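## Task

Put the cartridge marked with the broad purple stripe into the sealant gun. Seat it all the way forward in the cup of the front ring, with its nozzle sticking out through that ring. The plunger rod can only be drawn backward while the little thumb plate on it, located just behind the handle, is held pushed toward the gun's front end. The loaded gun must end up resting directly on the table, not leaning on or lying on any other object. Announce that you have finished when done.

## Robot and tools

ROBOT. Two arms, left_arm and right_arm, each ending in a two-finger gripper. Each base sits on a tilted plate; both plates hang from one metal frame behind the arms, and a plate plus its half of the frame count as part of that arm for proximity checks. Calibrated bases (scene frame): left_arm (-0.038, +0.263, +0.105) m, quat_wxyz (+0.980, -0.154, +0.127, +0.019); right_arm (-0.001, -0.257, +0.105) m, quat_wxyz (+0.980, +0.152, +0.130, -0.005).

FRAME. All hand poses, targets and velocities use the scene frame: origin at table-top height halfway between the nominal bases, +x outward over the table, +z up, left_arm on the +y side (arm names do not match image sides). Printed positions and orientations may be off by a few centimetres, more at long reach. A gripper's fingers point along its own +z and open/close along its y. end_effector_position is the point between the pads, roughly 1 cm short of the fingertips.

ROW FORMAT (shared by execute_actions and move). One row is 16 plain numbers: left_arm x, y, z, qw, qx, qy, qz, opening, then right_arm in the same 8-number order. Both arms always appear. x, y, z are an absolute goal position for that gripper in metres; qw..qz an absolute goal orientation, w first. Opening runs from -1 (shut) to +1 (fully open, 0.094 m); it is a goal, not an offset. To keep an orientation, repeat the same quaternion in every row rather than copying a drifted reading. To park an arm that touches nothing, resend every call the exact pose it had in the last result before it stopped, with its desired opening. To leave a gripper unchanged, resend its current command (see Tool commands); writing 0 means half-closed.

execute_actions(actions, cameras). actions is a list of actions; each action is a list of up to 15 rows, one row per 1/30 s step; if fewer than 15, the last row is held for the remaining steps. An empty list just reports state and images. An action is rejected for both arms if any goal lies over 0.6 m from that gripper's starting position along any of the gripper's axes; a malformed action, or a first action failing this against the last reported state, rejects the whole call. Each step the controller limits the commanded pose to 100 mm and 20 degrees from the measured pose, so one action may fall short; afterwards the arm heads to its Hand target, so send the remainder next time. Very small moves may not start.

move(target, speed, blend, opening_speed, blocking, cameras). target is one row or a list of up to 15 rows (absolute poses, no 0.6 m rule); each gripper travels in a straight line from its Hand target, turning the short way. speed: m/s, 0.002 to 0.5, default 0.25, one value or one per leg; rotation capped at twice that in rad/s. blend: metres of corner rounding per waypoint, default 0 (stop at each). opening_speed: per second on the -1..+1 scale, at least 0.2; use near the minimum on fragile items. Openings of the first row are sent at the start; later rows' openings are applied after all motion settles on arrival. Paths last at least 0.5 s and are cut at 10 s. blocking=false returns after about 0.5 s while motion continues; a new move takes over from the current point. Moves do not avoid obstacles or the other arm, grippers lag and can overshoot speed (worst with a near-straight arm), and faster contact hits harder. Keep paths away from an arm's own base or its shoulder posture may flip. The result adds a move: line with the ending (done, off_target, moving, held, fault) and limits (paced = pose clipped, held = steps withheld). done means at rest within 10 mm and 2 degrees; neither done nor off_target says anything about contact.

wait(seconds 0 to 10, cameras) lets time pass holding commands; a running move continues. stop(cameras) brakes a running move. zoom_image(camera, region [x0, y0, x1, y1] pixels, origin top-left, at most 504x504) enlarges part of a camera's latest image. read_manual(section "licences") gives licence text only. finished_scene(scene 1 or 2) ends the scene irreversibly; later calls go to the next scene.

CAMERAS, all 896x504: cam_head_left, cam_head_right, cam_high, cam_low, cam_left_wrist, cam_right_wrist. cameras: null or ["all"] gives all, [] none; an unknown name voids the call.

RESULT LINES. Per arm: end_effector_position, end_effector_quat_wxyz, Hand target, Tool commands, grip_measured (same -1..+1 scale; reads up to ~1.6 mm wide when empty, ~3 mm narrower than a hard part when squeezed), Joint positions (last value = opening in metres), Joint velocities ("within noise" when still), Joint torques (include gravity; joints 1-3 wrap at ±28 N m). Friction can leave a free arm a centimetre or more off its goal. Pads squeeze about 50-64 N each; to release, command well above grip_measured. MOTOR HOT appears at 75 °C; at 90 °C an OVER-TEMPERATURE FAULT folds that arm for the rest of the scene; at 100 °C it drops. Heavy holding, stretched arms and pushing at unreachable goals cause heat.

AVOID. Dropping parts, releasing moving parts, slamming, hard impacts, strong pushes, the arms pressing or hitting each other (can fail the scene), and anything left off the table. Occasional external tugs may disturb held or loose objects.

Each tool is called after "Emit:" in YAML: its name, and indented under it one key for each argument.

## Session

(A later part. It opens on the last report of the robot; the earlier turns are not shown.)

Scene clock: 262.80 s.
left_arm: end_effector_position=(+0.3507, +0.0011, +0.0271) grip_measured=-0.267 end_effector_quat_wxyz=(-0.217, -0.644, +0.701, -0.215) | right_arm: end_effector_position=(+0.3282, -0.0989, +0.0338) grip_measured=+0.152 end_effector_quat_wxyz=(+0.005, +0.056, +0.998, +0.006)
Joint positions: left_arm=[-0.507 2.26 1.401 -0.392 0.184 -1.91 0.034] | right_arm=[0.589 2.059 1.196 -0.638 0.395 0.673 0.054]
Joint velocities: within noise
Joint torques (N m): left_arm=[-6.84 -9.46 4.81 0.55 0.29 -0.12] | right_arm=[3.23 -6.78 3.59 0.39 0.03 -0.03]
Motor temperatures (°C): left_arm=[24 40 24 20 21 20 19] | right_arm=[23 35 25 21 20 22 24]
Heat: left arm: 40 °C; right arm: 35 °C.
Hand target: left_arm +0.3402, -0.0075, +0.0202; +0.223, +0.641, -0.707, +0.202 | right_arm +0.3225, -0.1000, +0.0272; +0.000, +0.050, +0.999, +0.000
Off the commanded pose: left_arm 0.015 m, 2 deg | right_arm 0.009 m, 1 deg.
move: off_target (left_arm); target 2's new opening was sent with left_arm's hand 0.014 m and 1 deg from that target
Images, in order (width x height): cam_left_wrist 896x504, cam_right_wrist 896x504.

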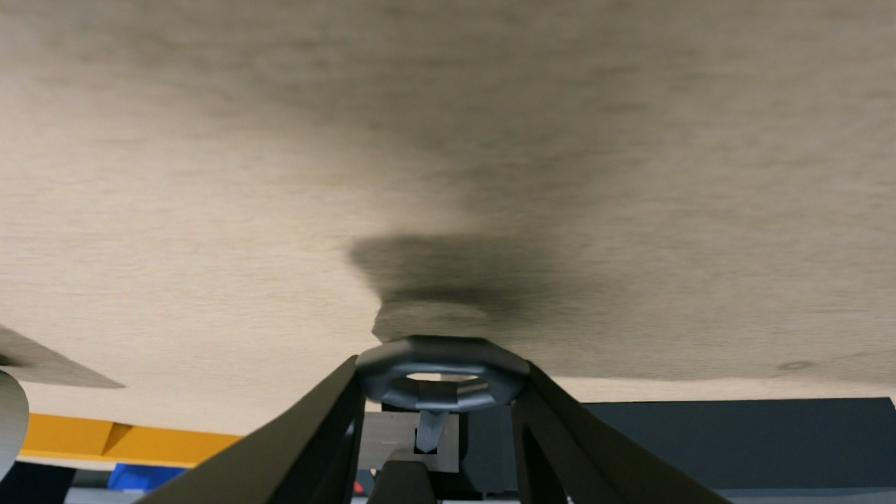

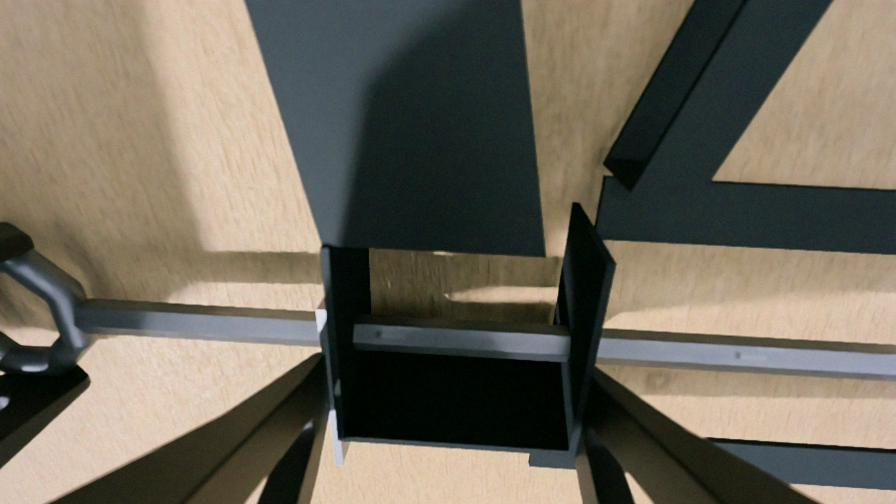

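Emit:
move:
  target: [0.3460,0.042,0.022,0.2227,0.6402,-0.7063,0.2021,-0.45,0.3225,-0.100,0.027,0,0.0499,0.9987,0,0.1]
  speed: 0.05
  cameras: ["cam_left_wrist","cam_right_wrist"]

Scene clock: 267.73 s.
left_arm: end_effector_position=(+0.3531, +0.0214, +0.0256) grip_measured=-0.268 end_effector_quat_wxyz=(-0.228, -0.634, +0.703, -0.229) | right_arm: end_effector_position=(+0.3283, -0.0979, +0.0338) grip_measured=+0.151 end_effector_quat_wxyz=(+0.005, +0.057, +0.998, +0.009)
Joint positions: left_arm=[-0.447 2.228 1.361 -0.385 0.237 -1.837 0.034] | right_arm=[0.589 2.059 1.196 -0.636 0.391 0.674 0.054]
Joint velocities: within noise
Joint torques (N m): left_arm=[-2.67 -13.83 2.73 0.08 0.1 0.19] | right_arm=[3.23 -6.78 3.62 0.36 0.08 -0.04]
Motor temperatures (°C): left_arm=[24 39 24 20 21 20 20] | right_arm=[23 35 25 21 20 22 24]
Heat: left arm: 39 °C; right arm: 35 °C.
Hand target: left_arm +0.3459, +0.0410, +0.0219; -0.223, -0.640, +0.707, -0.202 | right_arm +0.3225, -0.1001, +0.0272; +0.000, +0.050, +0.999, +0.000
Off the commanded pose: left_arm 0.022 m, 3 deg | right_arm 0.009 m, 1 deg.
move: off_target (left_arm)
Images, in order (width x height): cam_left_wrist 896x504, cam_right_wrist 896x504.

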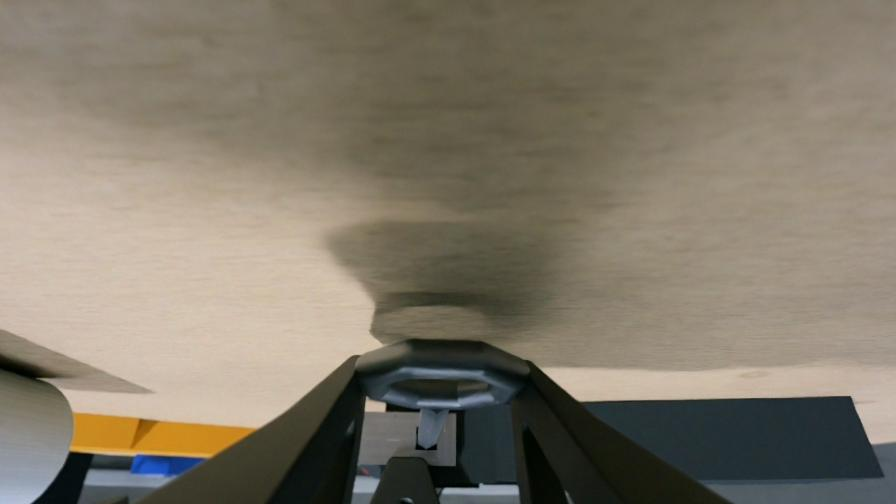

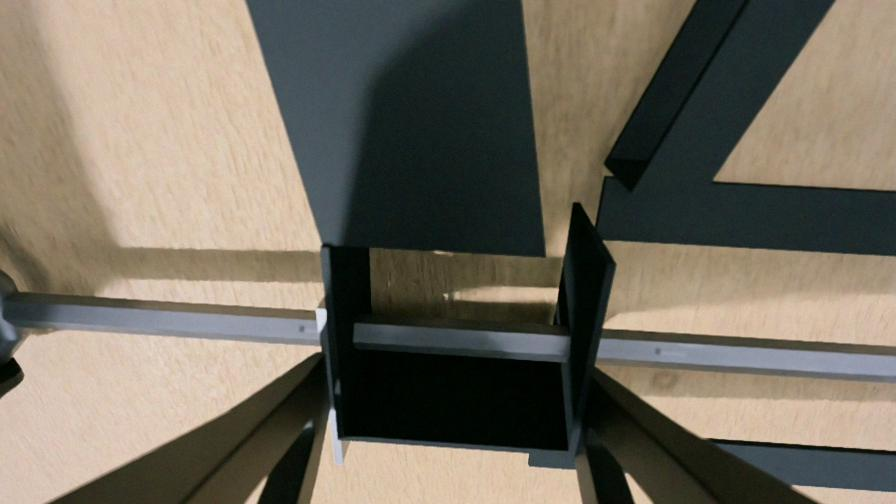

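Emit:
move:
  target: [0.3550,0.125,0.024,0.2227,0.6402,-0.7063,0.2021,-0.45,0.3225,-0.100,0.027,0,0.0499,0.9987,0,0.1]
  speed: 0.06
  cameras: ["cam_left_wrist","cam_right_wrist"]

Scene clock: 273.93 s.
left_arm: end_effector_position=(+0.3609, +0.0967, +0.0237) grip_measured=-0.268 end_effector_quat_wxyz=(-0.238, -0.630, +0.701, -0.233) | right_arm: end_effector_position=(+0.3284, -0.0952, +0.0345) grip_measured=+0.150 end_effector_quat_wxyz=(+0.007, +0.058, +0.998, +0.012)
Joint positions: left_arm=[-0.261 2.137 1.317 -0.485 0.314 -1.651 0.034] | right_arm=[0.594 2.059 1.196 -0.63 0.389 0.678 0.054]
Joint velocities: within noise
Joint torques (N m): left_arm=[-1.35 -14.95 2.92 -0.21 -0.14 0.28] | right_arm=[2.84 -6.78 3.66 0.32 0.1 -0.07]
Motor temperatures (°C): left_arm=[24 40 23 20 21 20 20] | right_arm=[23 35 25 21 20 22 24]
Heat: left arm: 40 °C; right arm: 35 °C.
Hand target: left_arm +0.3549, +0.1235, +0.0235; -0.224, -0.640, +0.706, -0.203 | right_arm +0.3225, -0.1001, +0.0273; +0.000, +0.050, +0.999, +0.000
Off the commanded pose: left_arm 0.029 m, 4 deg | right_arm 0.011 m, 2 deg.
move: off_target (left_arm, right_arm)
Images, in order (width x height): cam_left_wrist 896x504, cam_right_wrist 896x504.

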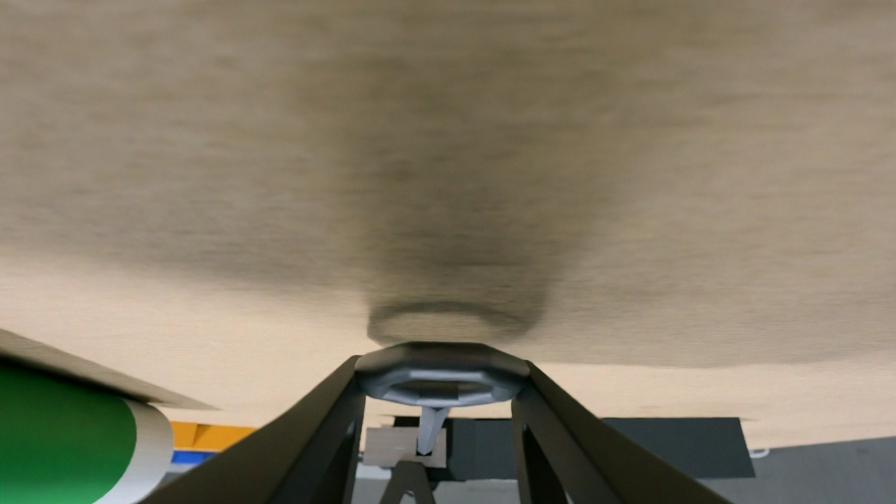

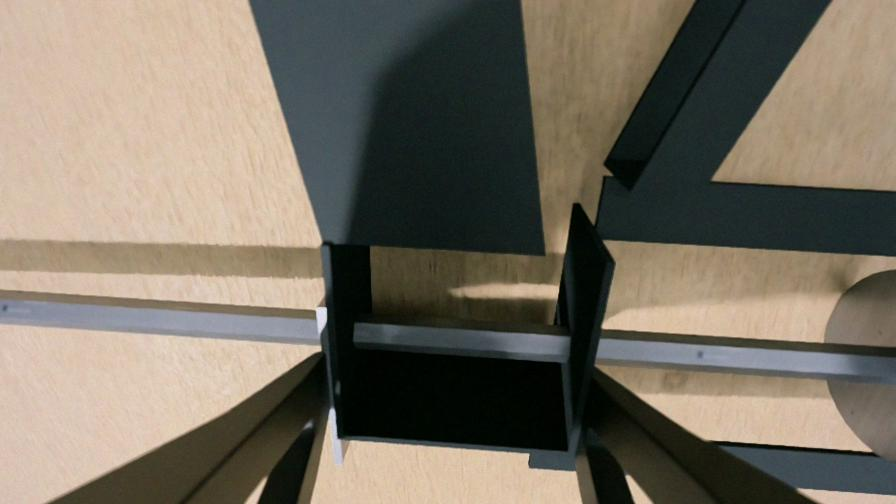

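Emit:
move:
  target: [0.3600,0.175,0.026,0.2227,0.6402,-0.7063,0.2021,-0.45,0.3225,-0.100,0.027,0,0.0499,0.9987,0,0.1]
  speed: 0.05
  cameras: ["cam_left_wrist","cam_right_wrist"]

Scene clock: 279.80 s.
left_arm: end_effector_position=(+0.3607, +0.1404, +0.0250) grip_measured=-0.268 end_effector_quat_wxyz=(-0.252, -0.629, +0.696, -0.238) | right_arm: end_effector_position=(+0.3269, -0.0914, +0.0361) grip_measured=+0.150 end_effector_quat_wxyz=(+0.008, +0.053, +0.998, +0.014)
Joint positions: left_arm=[-0.145 2.097 1.317 -0.575 0.37 -1.537 0.034] | right_arm=[0.606 2.059 1.196 -0.63 0.388 0.679 0.054]
Joint velocities: within noise
Joint torques (N m): left_arm=[-0.49 -15.06 4.3 -0.42 -0.43 0.38] | right_arm=[2.07 -6.78 3.67 0.32 0.1 -0.08]
Motor temperatures (°C): left_arm=[23 40 23 20 21 20 20] | right_arm=[23 35 25 21 20 22 24]
Heat: left arm: 40 °C; right arm: 35 °C.
Hand target: left_arm +0.3595, +0.1735, +0.0258; -0.224, -0.641, +0.706, -0.204 | right_arm +0.3223, -0.0999, +0.0274; +0.000, +0.050, +0.999, +0.000
Off the commanded pose: left_arm 0.035 m, 6 deg | right_arm 0.013 m, 2 deg.
move: off_target (left_arm, right_arm)
Images, in order (width x height): cam_left_wrist 896x504, cam_right_wrist 896x504.

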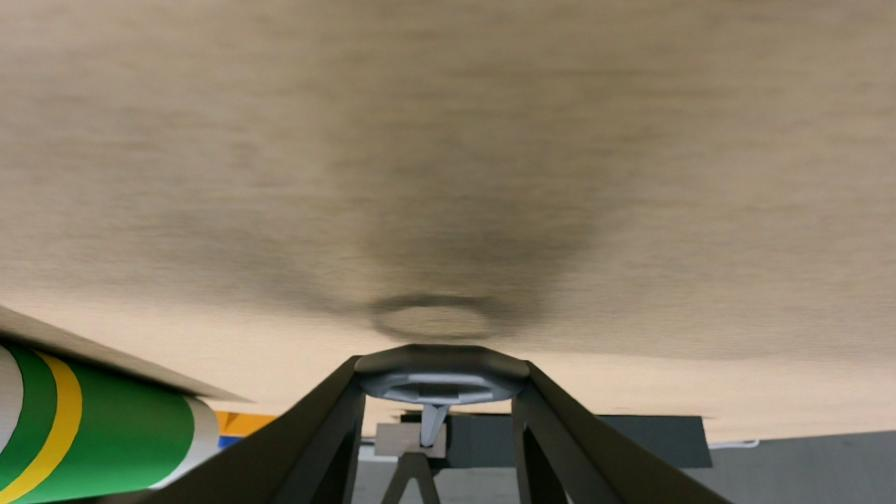

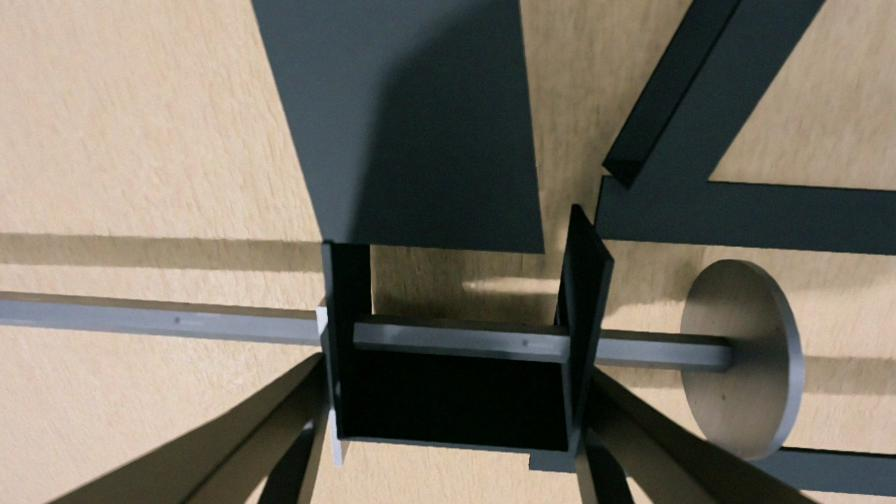

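Emit:
move:
  target: [0.3615,0.190,0.026,0.2227,0.6402,-0.7063,0.2021,-0.45,0.3225,-0.1035,0.027,0,0.0499,0.9987,0,0.1]
  speed: 0.04
  cameras: ["cam_left_wrist","cam_right_wrist"]

Scene clock: 290.50 s.
left_arm: end_effector_position=(+0.3595, +0.1528, +0.0261) grip_measured=-0.268 end_effector_quat_wxyz=(-0.258, -0.629, +0.693, -0.241) | right_arm: end_effector_position=(+0.3268, -0.0907, +0.0368) grip_measured=+0.150 end_effector_quat_wxyz=(+0.008, +0.050, +0.999, +0.017)
Joint positions: left_arm=[-0.109 2.086 1.317 -0.602 0.393 -1.504 0.034] | right_arm=[0.606 2.057 1.196 -0.63 0.383 0.672 0.054]
Joint velocities: within noise
Joint torques (N m): left_arm=[-0.17 -14.82 5.2 -0.48 -0.56 0.43] | right_arm=[1.54 -7.28 2.84 0.36 0.15 -0.09]
Motor temperatures (°C): left_arm=[23 42 24 20 21 20 21] | right_arm=[22 35 25 21 20 22 24]
Heat: left arm: 42 °C; right arm: 35 °C.
Hand target: left_arm +0.3608, +0.1886, +0.0263; -0.224, -0.641, +0.705, -0.204 | right_arm +0.3222, -0.1032, +0.0274; +0.000, +0.050, +0.999, +0.000
Off the commanded pose: left_arm 0.037 m, 6 deg | right_arm 0.017 m, 2 deg.
move: off_target (left_arm, right_arm)
Images, in order (width x height): cam_left_wrist 896x504, cam_right_wrist 896x504.

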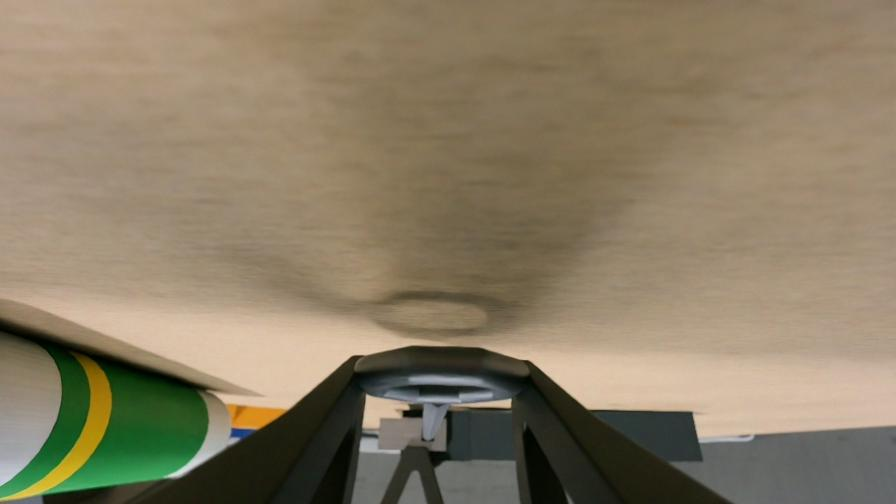

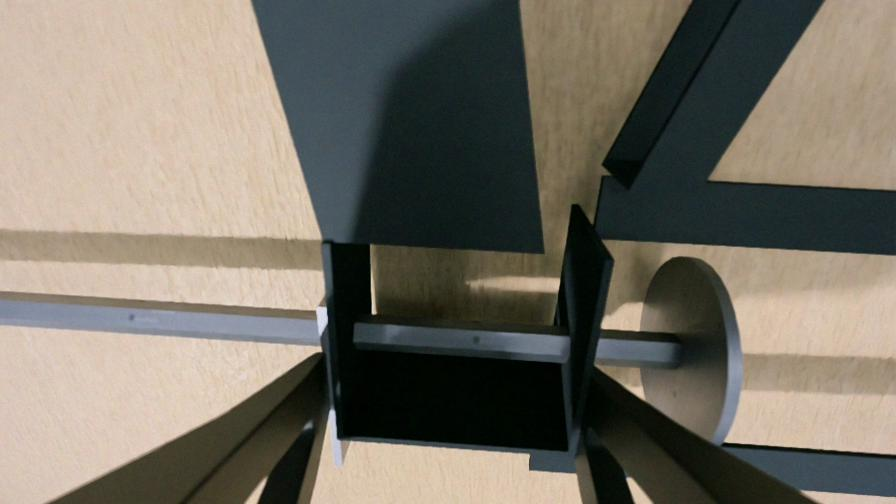

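Emit:
move:
  target:
    - [0.3605,0.168,0.026,0.2227,0.6402,-0.7063,0.2021,-0.45,0.3235,-0.096,0.030,0,0.0499,0.9987,0,0.1]
    - [0.3605,0.168,0.026,0.2227,0.6402,-0.7063,0.2021,-0.45,0.3235,-0.096,0.030,0,0.0499,0.9987,0,0.35]
    - [0.3605,0.168,0.026,0.2227,0.6402,-0.7063,0.2021,-0.45,0.3235,-0.096,0.085,0,0.0499,0.9987,0,0.35]
    - [0.3605,0.168,0.026,0.2227,0.6402,-0.7063,0.2021,-0.45,0.3225,-0.105,0.080,0,0.0499,0.9987,0,1.0]
  speed: 0.08
  opening_speed: 1.0
  cameras: ["cam_left_wrist","cam_right_wrist"]

Scene clock: 308.80 s.
left_arm: end_effector_position=(+0.3601, +0.1572, +0.0209) grip_measured=-0.268 end_effector_quat_wxyz=(-0.237, -0.635, +0.702, -0.221) | right_arm: end_effector_position=(+0.3194, -0.0993, +0.0720) grip_measured=+0.998 end_effector_quat_wxyz=(-0.008, +0.050, +0.999, +0.002)
Joint positions: left_arm=[-0.122 2.085 1.317 -0.598 0.326 -1.515 0.034] | right_arm=[0.639 1.988 1.246 -0.809 0.388 0.726 0.094]
Joint velocities: within noise
Joint torques (N m): left_arm=[-3.69 -13.42 4.6 -0.16 -0.07 -0.01] | right_arm=[3.04 -9.77 5.11 0.06 0.13 -0.03]
Motor temperatures (°C): left_arm=[23 43 24 20 21 20 21] | right_arm=[22 35 25 21 20 22 24]
Heat: left arm: 43 °C; right arm: 35 °C.
Hand target: left_arm +0.3605, +0.1680, +0.0259; -0.223, -0.641, +0.706, -0.203 | right_arm +0.3224, -0.1049, +0.0798; +0.000, +0.050, +0.999, +0.000
Off the commanded pose: left_arm 0.012 m, 3 deg | right_arm 0.010 m, 1 deg.
move: off_target (left_arm)
Images, in order (width x height): cam_left_wrist 896x504, cam_right_wrist 896x504.

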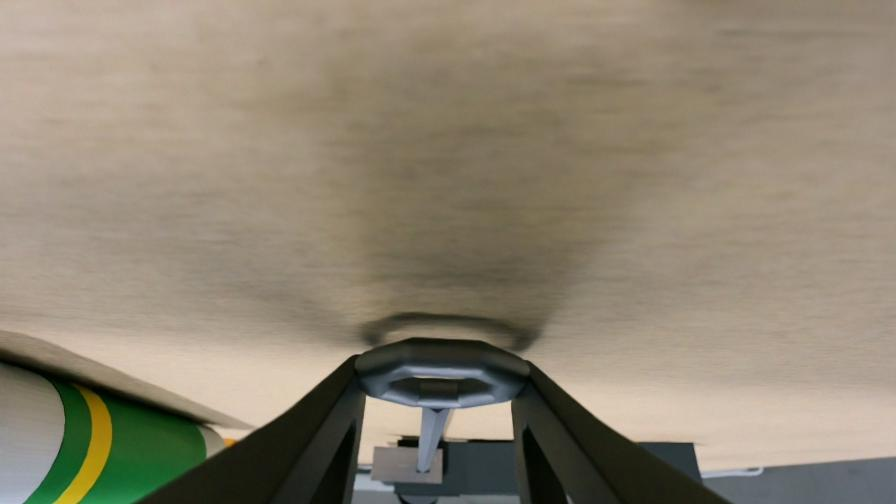

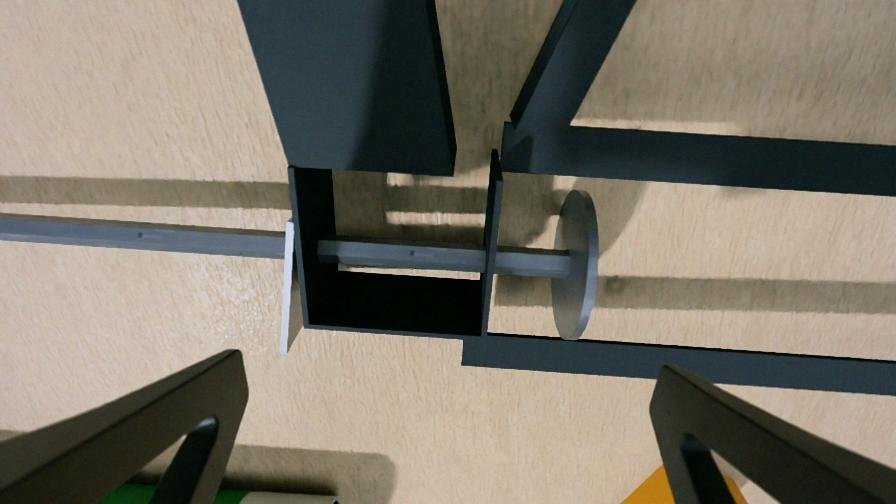

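Emit:
move:
  target:
    - [0.3605,0.168,0.026,0.2227,0.6402,-0.7063,0.2021,-0.45,0.3235,-0.0935,0.06,0,0.0499,0.9987,0,1.0]
    - [0.3605,0.168,0.026,0.2227,0.6402,-0.7063,0.2021,-0.45,0.3225,-0.0945,0.027,0,0.0499,0.9987,0,1.0]
  speed: 0.06
  cameras: ["cam_right_wrist"]

Scene clock: 326.40 s.
left_arm: end_effector_position=(+0.3601, +0.1572, +0.0209) grip_measured=-0.268 end_effector_quat_wxyz=(-0.237, -0.635, +0.702, -0.221) | right_arm: end_effector_position=(+0.3269, -0.0925, +0.0343) grip_measured=+0.998 end_effector_quat_wxyz=(+0.002, +0.056, +0.998, +0.009)
Joint positions: left_arm=[-0.122 2.085 1.317 -0.598 0.326 -1.515 0.034] | right_arm=[0.602 2.073 1.212 -0.649 0.389 0.689 0.094]
Joint velocities: within noise
Joint torques (N m): left_arm=[-3.66 -13.39 4.62 -0.16 -0.06 -0.02] | right_arm=[3.21 -6.79 3.55 0.45 0.11 -0.03]
Motor temperatures (°C): left_arm=[23 46 24 20 21 20 21] | right_arm=[23 38 25 21 20 22 24]
Heat: left arm: 46 °C; right arm: 38 °C.
Hand target: left_arm +0.3605, +0.1680, +0.0259; -0.223, -0.641, +0.706, -0.203 | right_arm +0.3225, -0.0945, +0.0272; +0.000, +0.050, +0.999, +0.000
Off the commanded pose: left_arm 0.012 m, 3 deg | right_arm 0.009 m, 1 deg.
move: off_target (left_arm)
Images, in order (width x height): cam_right_wrist 896x504.

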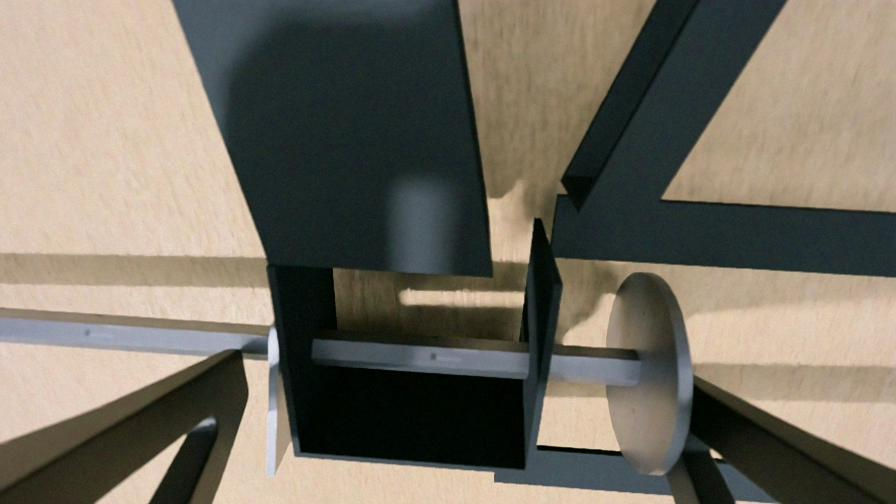

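Emit:
move:
  target: [0.3615,0.180,0.024,0.2227,0.6402,-0.7063,0.2021,-0.45,0.3225,-0.0965,0.027,0,0.0499,0.9987,0,0.2]
  speed: 0.02
  opening_speed: 0.35
  cameras: ["cam_right_wrist"]

Scene clock: 335.10 s.
left_arm: end_effector_position=(+0.3584, +0.1634, +0.0187) grip_measured=-0.268 end_effector_quat_wxyz=(-0.237, -0.633, +0.705, -0.217) | right_arm: end_effector_position=(+0.3280, -0.0923, +0.0338) grip_measured=+0.626 end_effector_quat_wxyz=(+0.004, +0.055, +0.998, +0.010)
Joint positions: left_arm=[-0.107 2.085 1.319 -0.611 0.323 -1.493 0.034] | right_arm=[0.6 2.073 1.211 -0.643 0.388 0.683 0.076]
Joint velocities: within noise
Joint torques (N m): left_arm=[-2.22 -13.49 5.11 -0.23 0.02 0.09] | right_arm=[3.03 -7.19 3.14 0.39 0.11 -0.04]
Motor temperatures (°C): left_arm=[23 47 24 20 21 20 21] | right_arm=[23 38 25 21 20 22 24]
Heat: left arm: 47 °C; right arm: 38 °C.
Hand target: left_arm +0.3614, +0.1797, +0.0238; -0.223, -0.641, +0.706, -0.203 | right_arm +0.3224, -0.0966, +0.0272; +0.000, +0.050, +0.999, +0.000
Off the commanded pose: left_arm 0.018 m, 2 deg | right_arm 0.010 m, 1 deg.
move: off_target (left_arm)
Images, in order (width x height): cam_right_wrist 896x504.

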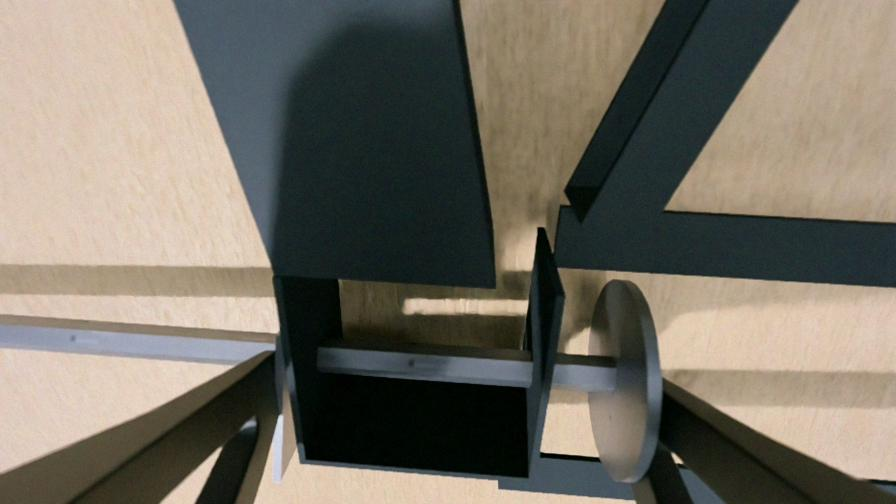

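Emit:
move:
  target: [0.3630,0.192,0.026,0.2227,0.6402,-0.7063,0.2021,-0.45,0.3225,-0.0975,0.027,0,0.0499,0.9987,0,0.15]
  speed: 0.02
  opening_speed: 0.5
  cameras: ["cam_right_wrist"]

Scene clock: 339.73 s.
left_arm: end_effector_position=(+0.3576, +0.1682, +0.0205) grip_measured=-0.268 end_effector_quat_wxyz=(-0.245, -0.631, +0.703, -0.219) | right_arm: end_effector_position=(+0.3283, -0.0912, +0.0338) grip_measured=+0.542 end_effector_quat_wxyz=(+0.003, +0.056, +0.998, +0.013)
Joint positions: left_arm=[-0.09 2.084 1.328 -0.637 0.342 -1.474 0.034] | right_arm=[0.599 2.073 1.211 -0.639 0.383 0.682 0.072]
Joint velocities: within noise
Joint torques (N m): left_arm=[-1.26 -14.13 5.31 -0.3 -0.09 0.18] | right_arm=[2.92 -7.38 2.93 0.37 0.17 -0.05]
Motor temperatures (°C): left_arm=[23 47 24 20 21 20 21] | right_arm=[23 37 25 21 20 22 24]
Heat: left arm: 47 °C; right arm: 37 °C.
Hand target: left_arm +0.3626, +0.1914, +0.0258; -0.223, -0.641, +0.706, -0.203 | right_arm +0.3225, -0.0975, +0.0272; +0.000, +0.050, +0.999, +0.000
Off the commanded pose: left_arm 0.025 m, 3 deg | right_arm 0.011 m, 2 deg.
move: off_target (left_arm, right_arm)
Images, in order (width x height): cam_right_wrist 896x504.

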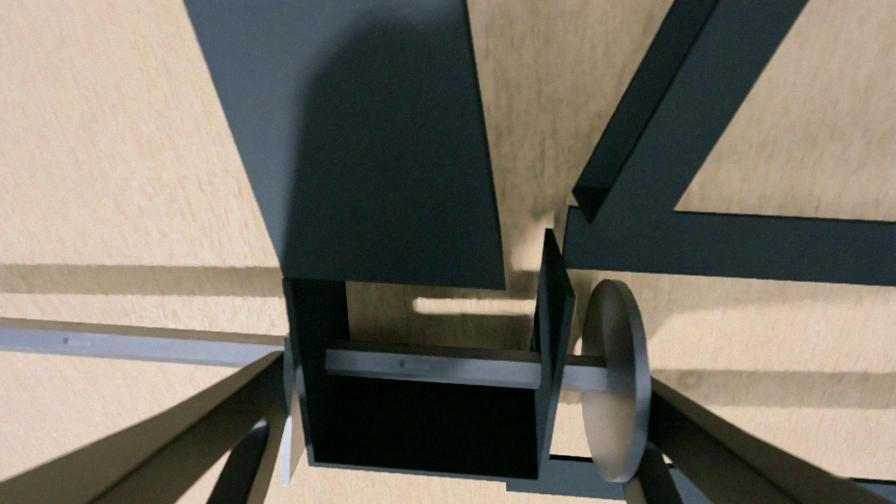

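Works incrementally. Continue.

Emit:
move:
  target: [0.3640,0.201,0.026,0.2227,0.6402,-0.7063,0.2021,-0.45,0.3225,-0.0985,0.027,0,0.0499,0.9987,0,0.12]
  speed: 0.02
  opening_speed: 0.5
  cameras: ["cam_right_wrist"]

Emit:
move:
  target: [0.3650,0.208,0.027,0.2227,0.6402,-0.7063,0.2021,-0.45,0.3225,-0.0990,0.027,0,0.0499,0.9987,0,0.1]
  speed: 0.02
  cameras: ["cam_right_wrist"]

Scene clock: 349.33 s.
left_arm: end_effector_position=(+0.3559, +0.1732, +0.0218) grip_measured=-0.268 end_effector_quat_wxyz=(-0.254, -0.629, +0.701, -0.221) | right_arm: end_effector_position=(+0.3284, -0.0893, +0.0339) grip_measured=+0.453 end_effector_quat_wxyz=(+0.003, +0.055, +0.998, +0.018)
Joint positions: left_arm=[-0.071 2.084 1.337 -0.664 0.362 -1.453 0.034] | right_arm=[0.6 2.073 1.21 -0.633 0.375 0.678 0.068]
Joint velocities: within noise
Joint torques (N m): left_arm=[-0.91 -14.41 5.48 -0.28 -0.25 0.2] | right_arm=[2.74 -7.56 2.73 0.33 0.23 -0.04]
Motor temperatures (°C): left_arm=[23 47 24 20 21 20 21] | right_arm=[23 37 25 21 20 22 24]
Heat: left arm: 47 °C; right arm: 37 °C.
Hand target: left_arm +0.3634, +0.2004, +0.0260; -0.223, -0.641, +0.706, -0.203 | right_arm +0.3224, -0.0984, +0.0272; +0.000, +0.050, +0.999, +0.000
Off the commanded pose: left_arm 0.029 m, 4 deg | right_arm 0.013 m, 2 deg.
move: off_target (left_arm, right_arm)
Images, in order (width x height): cam_right_wrist 896x504.

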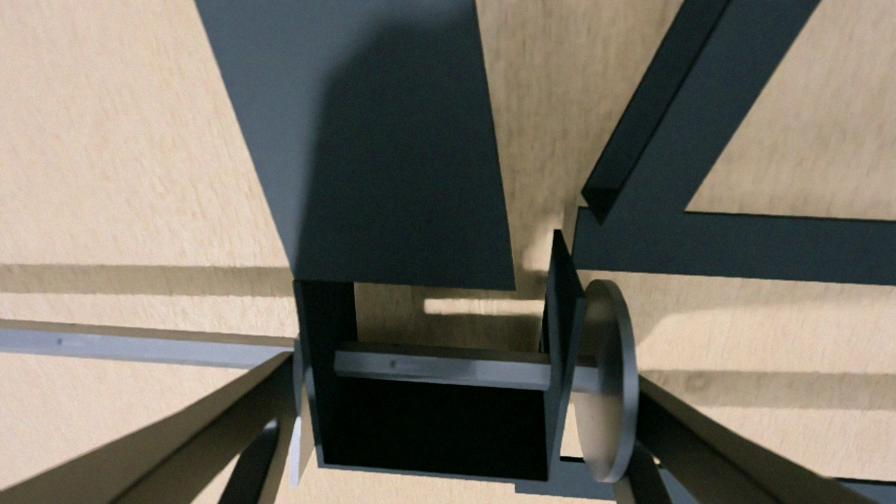

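Scene clock: 350.13 s.
left_arm: end_effector_position=(+0.3560, +0.1758, +0.0239) grip_measured=-0.268 end_effector_quat_wxyz=(-0.261, -0.627, +0.699, -0.225) | right_arm: end_effector_position=(+0.3287, -0.0873, +0.0341) grip_measured=+0.451 end_effector_quat_wxyz=(+0.003, +0.055, +0.998, +0.022)
Joint positions: left_arm=[-0.06 2.084 1.346 -0.682 0.378 -1.441 0.034] | right_arm=[0.601 2.073 1.21 -0.628 0.369 0.678 0.068]
Joint velocities: within noise
Joint torques (N m): left_arm=[-0.47 -14.68 5.53 -0.3 -0.36 0.25] | right_arm=[2.61 -7.66 2.63 0.28 0.29 -0.05]
Motor temperatures (°C): left_arm=[23 47 24 20 21 20 21] | right_arm=[23 37 25 21 20 22 25]
Heat: left arm: 47 °C; right arm: 37 °C.
Hand target: left_arm +0.3642, +0.2072, +0.0271; -0.223, -0.641, +0.706, -0.203 | right_arm +0.3224, -0.0988, +0.0273; +0.000, +0.050, +0.999, +0.000
Off the commanded pose: left_arm 0.034 m, 5 deg | right_arm 0.015 m, 3 deg.
move: off_target (left_arm, right_arm)
Images, in order (width x height): cam_right_wrist 896x504.

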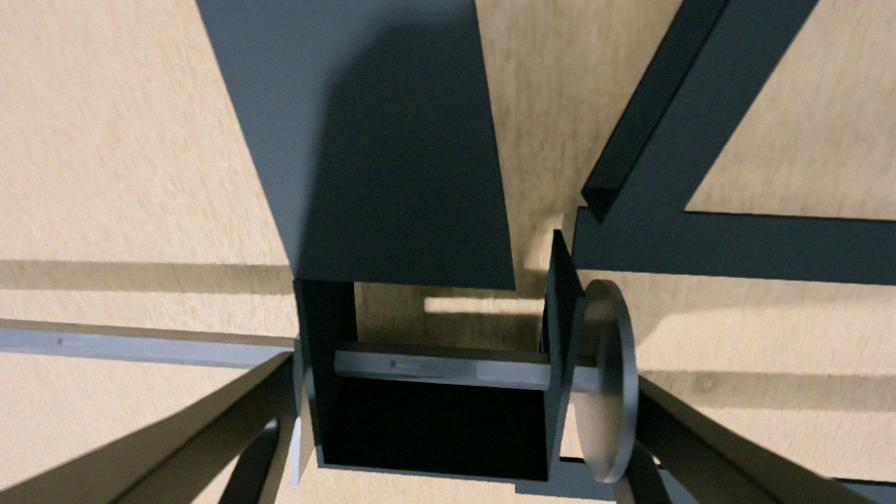

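Emit:
move:
  target: [0.3600,0.188,0.024,0.2227,0.6402,-0.7063,0.2021,-0.45,0.3225,-0.0940,0.027,0,0.0499,0.9987,0,0.0]
  speed: 0.03
  cameras: ["cam_right_wrist"]

Scene clock: 358.97 s.
left_arm: end_effector_position=(+0.3566, +0.1759, +0.0223) grip_measured=-0.268 end_effector_quat_wxyz=(-0.253, -0.630, +0.701, -0.218) | right_arm: end_effector_position=(+0.3289, -0.0873, +0.0342) grip_measured=+0.407 end_effector_quat_wxyz=(+0.004, +0.055, +0.998, +0.021)
Joint positions: left_arm=[-0.068 2.084 1.346 -0.677 0.356 -1.451 0.034] | right_arm=[0.602 2.073 1.21 -0.628 0.371 0.679 0.066]
Joint velocities: within noise
Joint torques (N m): left_arm=[-3.69 -14.17 2.92 0.17 -0.24 -0.12] | right_arm=[3.28 -6.72 3.82 0.22 0.28 0.07]
Motor temperatures (°C): left_arm=[23 48 24 20 21 20 21] | right_arm=[23 37 25 21 21 22 25]
Heat: left arm: 48 °C; right arm: 37 °C.
Hand target: left_arm +0.3600, +0.1879, +0.0242; -0.224, -0.640, +0.706, -0.203 | right_arm +0.3226, -0.0941, +0.0272; +0.000, +0.050, +0.999, +0.000
Off the commanded pose: left_arm 0.013 m, 4 deg | right_arm 0.012 m, 3 deg.
move: off_target (left_arm, right_arm)
Images, in order (width x height): cam_right_wrist 896x504.

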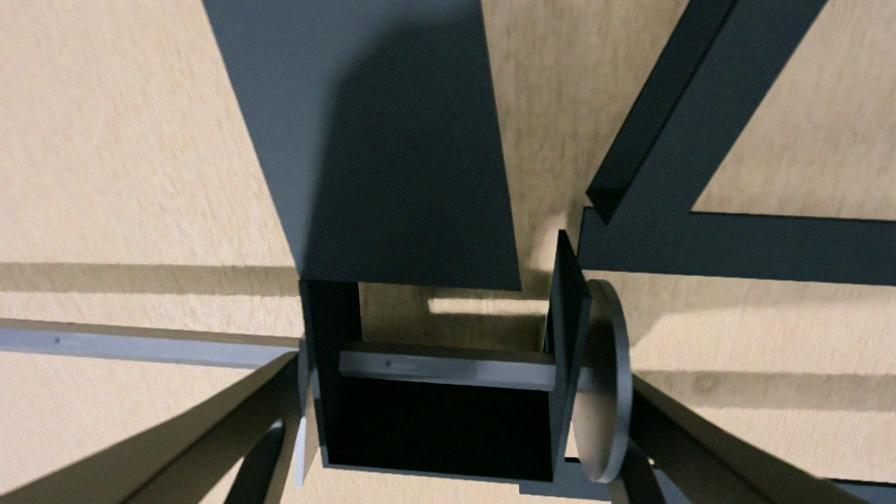

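Emit:
move:
  target: [0.3640,0.205,0.026,0.2227,0.6402,-0.7063,0.2021,-0.45,0.3225,-0.112,0.027,0,0.0499,0.9987,0,0.0]
  speed: 0.03
  cameras: ["cam_right_wrist"]

Scene clock: 365.93 s.
left_arm: end_effector_position=(+0.3540, +0.1781, +0.0251) grip_measured=-0.268 end_effector_quat_wxyz=(-0.261, -0.630, +0.699, -0.218) | right_arm: end_effector_position=(+0.3289, -0.0888, +0.0344) grip_measured=+0.314 end_effector_quat_wxyz=(+0.007, +0.052, +0.998, +0.033)
Joint positions: left_arm=[-0.06 2.077 1.346 -0.696 0.368 -1.445 0.034] | right_arm=[0.591 2.053 1.184 -0.599 0.354 0.655 0.062]
Joint velocities: within noise
Joint torques (N m): left_arm=[-1.01 -13.98 5.11 -0.11 -0.29 0.22] | right_arm=[1.25 -8.46 2.04 0.12 0.42 -0.11]
Motor temperatures (°C): left_arm=[23 48 24 20 21 20 22] | right_arm=[23 37 25 21 21 22 25]
Heat: left arm: 48 °C; right arm: 37 °C.
Hand target: left_arm +0.3633, +0.2045, +0.0263; -0.224, -0.641, +0.706, -0.202 | right_arm +0.3222, -0.1110, +0.0273; -0.001, +0.050, +0.999, +0.000
Off the commanded pose: left_arm 0.029 m, 5 deg | right_arm 0.025 m, 4 deg.
move: off_target (left_arm, right_arm)
Images, in order (width x height): cam_right_wrist 896x504.

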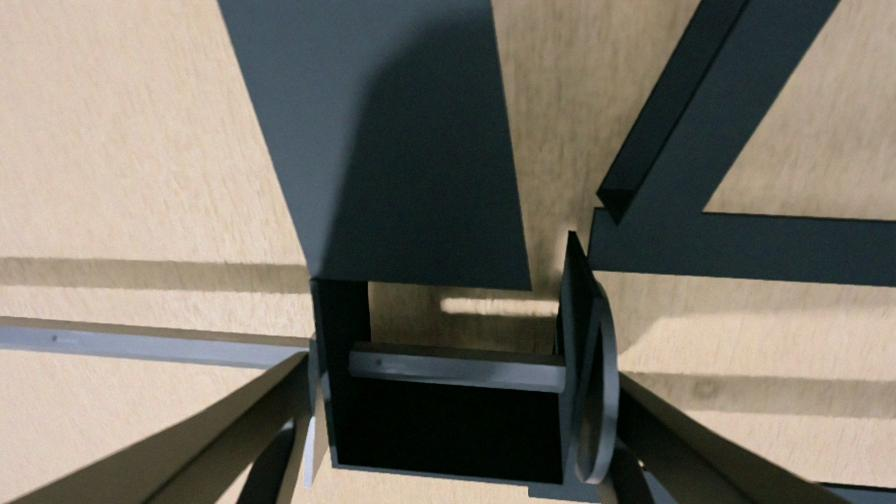

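Emit:
move:
  target: [0.3650,0.212,0.026,0.2227,0.6402,-0.7063,0.2021,-0.45,0.3225,-0.118,0.027,0,0.0499,0.9987,0,-0.1]
  speed: 0.03
  cameras: ["cam_right_wrist"]

Scene clock: 370.43 s.
left_arm: end_effector_position=(+0.3522, +0.1795, +0.0272) grip_measured=-0.268 end_effector_quat_wxyz=(-0.271, -0.629, +0.694, -0.221) | right_arm: end_effector_position=(+0.3284, -0.0901, +0.0344) grip_measured=+0.266 end_effector_quat_wxyz=(+0.007, +0.050, +0.998, +0.039)
Joint positions: left_arm=[-0.049 2.077 1.35 -0.715 0.389 -1.437 0.034] | right_arm=[0.584 2.042 1.17 -0.586 0.342 0.641 0.059]
Joint velocities: within noise
Joint torques (N m): left_arm=[-0.4 -14.08 5.55 -0.1 -0.47 0.32] | right_arm=[0.77 -8.66 1.96 0.06 0.51 -0.12]
Motor temperatures (°C): left_arm=[23 47 24 20 21 20 22] | right_arm=[22 37 25 21 21 22 25]
Heat: left arm: 47 °C; right arm: 37 °C.
Hand target: left_arm +0.3641, +0.2116, +0.0267; -0.224, -0.641, +0.705, -0.202 | right_arm +0.3222, -0.1167, +0.0273; -0.001, +0.049, +0.999, +0.000
Off the commanded pose: left_arm 0.035 m, 6 deg | right_arm 0.029 m, 5 deg.
move: off_target (left_arm, right_arm)
Images, in order (width x height): cam_right_wrist 896x504.

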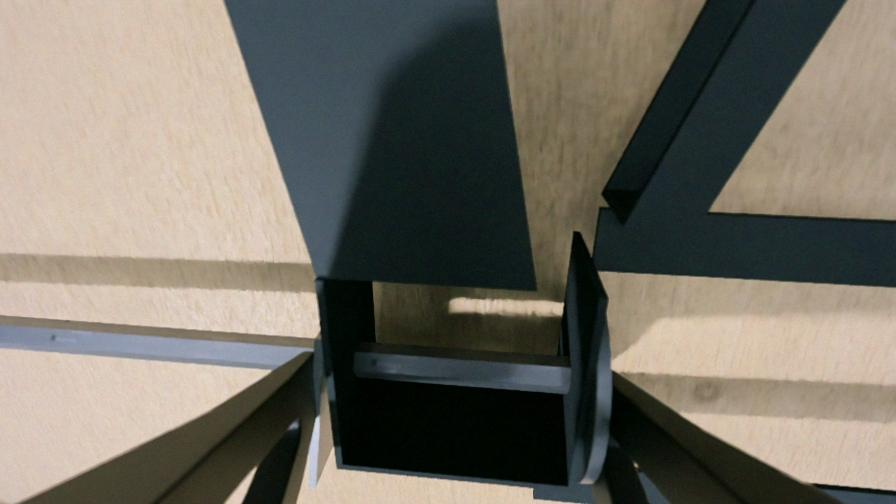

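Emit:
move:
  target: [0.3655,0.217,0.025,0.2227,0.6402,-0.7063,0.2021,-0.45,0.3225,-0.122,0.027,0,0.0499,0.9987,0,-0.3]
  speed: 0.03
  cameras: ["cam_right_wrist"]

Scene clock: 375.03 s.
left_arm: end_effector_position=(+0.3516, +0.1811, +0.0283) grip_measured=-0.268 end_effector_quat_wxyz=(-0.276, -0.628, +0.692, -0.225) | right_arm: end_effector_position=(+0.3282, -0.0917, +0.0345) grip_measured=+0.169 end_effector_quat_wxyz=(+0.004, +0.047, +0.998, +0.046)
Joint positions: left_arm=[-0.04 2.077 1.353 -0.725 0.403 -1.427 0.034] | right_arm=[0.573 2.031 1.16 -0.578 0.326 0.622 0.055]
Joint velocities: within noise
Joint torques (N m): left_arm=[0.01 -14.01 5.79 -0.11 -0.57 0.35] | right_arm=[0.85 -8.62 2.04 0.02 0.67 -0.03]
Motor temperatures (°C): left_arm=[23 46 24 20 21 20 22] | right_arm=[22 37 25 21 21 22 25]
Heat: left arm: 46 °C; right arm: 37 °C.
Hand target: left_arm +0.3644, +0.2165, +0.0261; -0.224, -0.641, +0.705, -0.202 | right_arm +0.3223, -0.1206, +0.0275; -0.001, +0.049, +0.999, +0.001
Off the commanded pose: left_arm 0.039 m, 7 deg | right_arm 0.032 m, 5 deg.
move: off_target (left_arm, right_arm)
Images, in order (width x height): cam_right_wrist 896x504.

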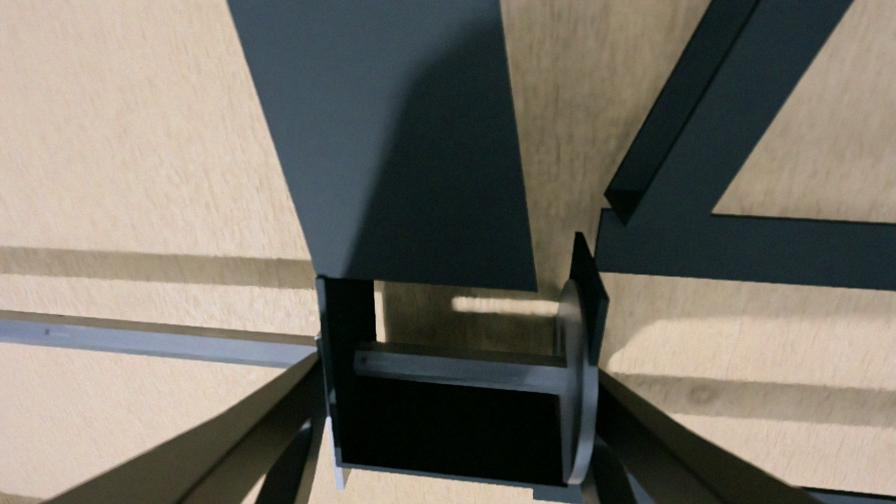

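Emit:
move:
  target:
    - [0.3550,0.1920,0.022,0.2227,0.6402,-0.7063,0.2021,-0.45,0.3235,-0.096,0.030,0,0.0499,0.9987,0,0.17]
    - [0.3550,0.1920,0.022,0.2227,0.6402,-0.7063,0.2021,-0.45,0.3235,-0.096,0.030,0,0.0499,0.9987,0,0.6]
    - [0.3550,0.1920,0.022,0.2227,0.6402,-0.7063,0.2021,-0.45,0.3235,-0.096,0.10,0,0.0499,0.9987,0,0.6]
    - [0.3550,0.1920,0.022,0.2227,0.6402,-0.7063,0.2021,-0.45,0.35,-0.17,0.22,0,0.0499,0.9987,0,0.6]
  speed: 0.12
  opening_speed: 1.0
  cameras: ["cam_left_wrist","cam_right_wrist","cam_high"]

Emit:
zoom_image:
  camera: "cam_right_wrist"
  region: [100, 200, 500, 420]

Scene clock: 393.33 s.
left_arm: end_effector_position=(+0.3521, +0.1826, +0.0189) grip_measured=-0.270 end_effector_quat_wxyz=(-0.250, -0.634, +0.701, -0.213) | right_arm: end_effector_position=(+0.3439, -0.1651, +0.2078) grip_measured=+0.598 end_effector_quat_wxyz=(-0.015, +0.047, +0.999, -0.004)
Joint positions: left_arm=[-0.053 2.072 1.321 -0.667 0.346 -1.443 0.034] | right_arm=[0.612 1.789 1.601 -1.372 0.389 0.699 0.075]
Joint velocities: within noise
Joint torques (N m): left_arm=[-3.85 -14.05 2.81 0.16 -0.12 -0.09] | right_arm=[2.73 -8.28 8.73 0.01 0.11 -0.06]
Motor temperatures (°C): left_arm=[23 45 24 20 21 20 22] | right_arm=[22 37 25 21 21 22 25]
Heat: left arm: 45 °C; right arm: 37 °C.
Hand target: left_arm +0.3550, +0.1920, +0.0221; -0.224, -0.640, +0.706, -0.202 | right_arm +0.3497, -0.1700, +0.2198; +0.000, +0.050, +0.999, +0.000
Off the commanded pose: left_arm 0.010 m, 3 deg | right_arm 0.015 m, 2 deg.
move: off_target (left_arm, right_arm); target 2's new opening was sent with right_arm's hand 0.009 m and 4 deg from that target
Images, in order (width x height): cam_high 896x504, cam_left_wrist 896x504, cam_right_wrist 896x504.

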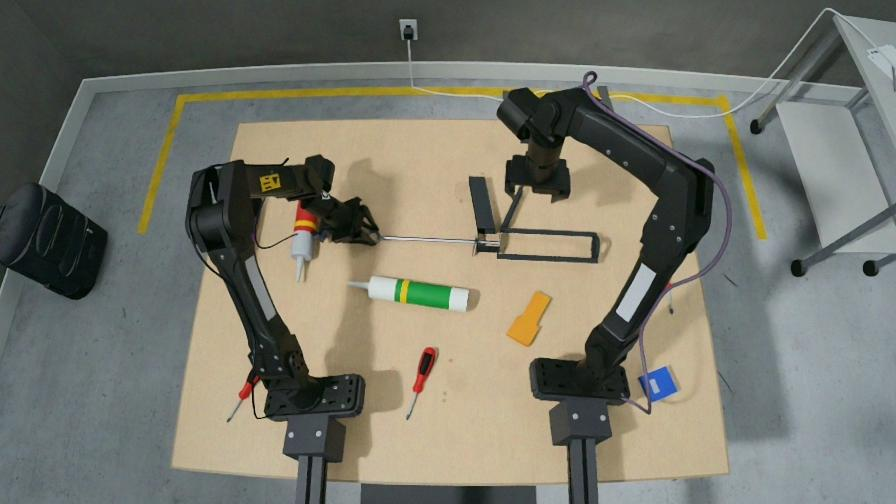

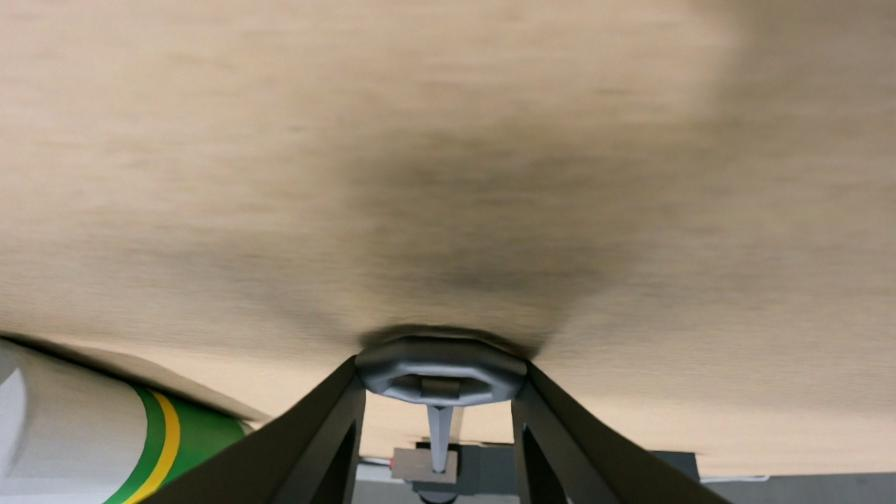

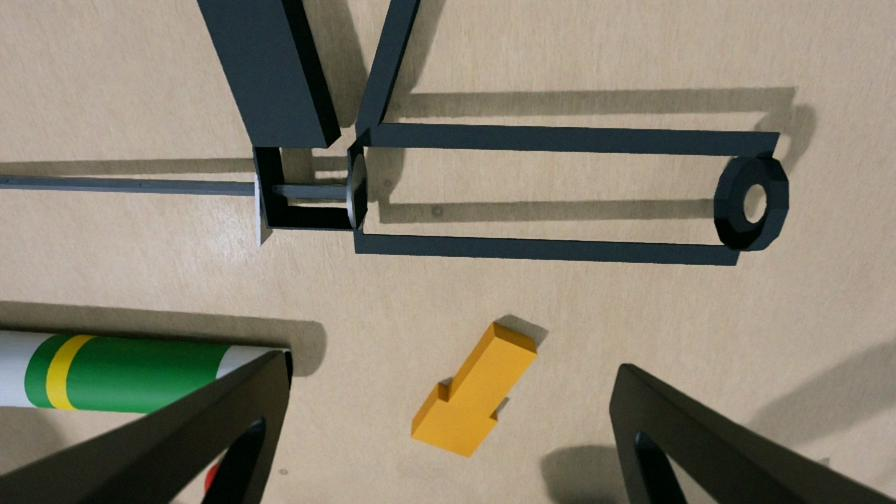

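Scaled by 1.260 from the camera's 896x504 image, which has a finer 1280x720 frame.

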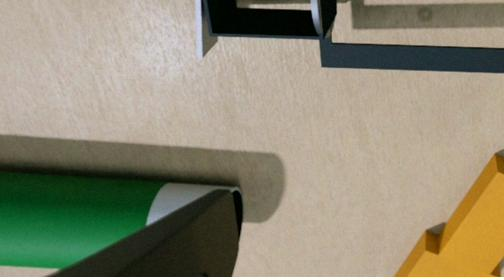

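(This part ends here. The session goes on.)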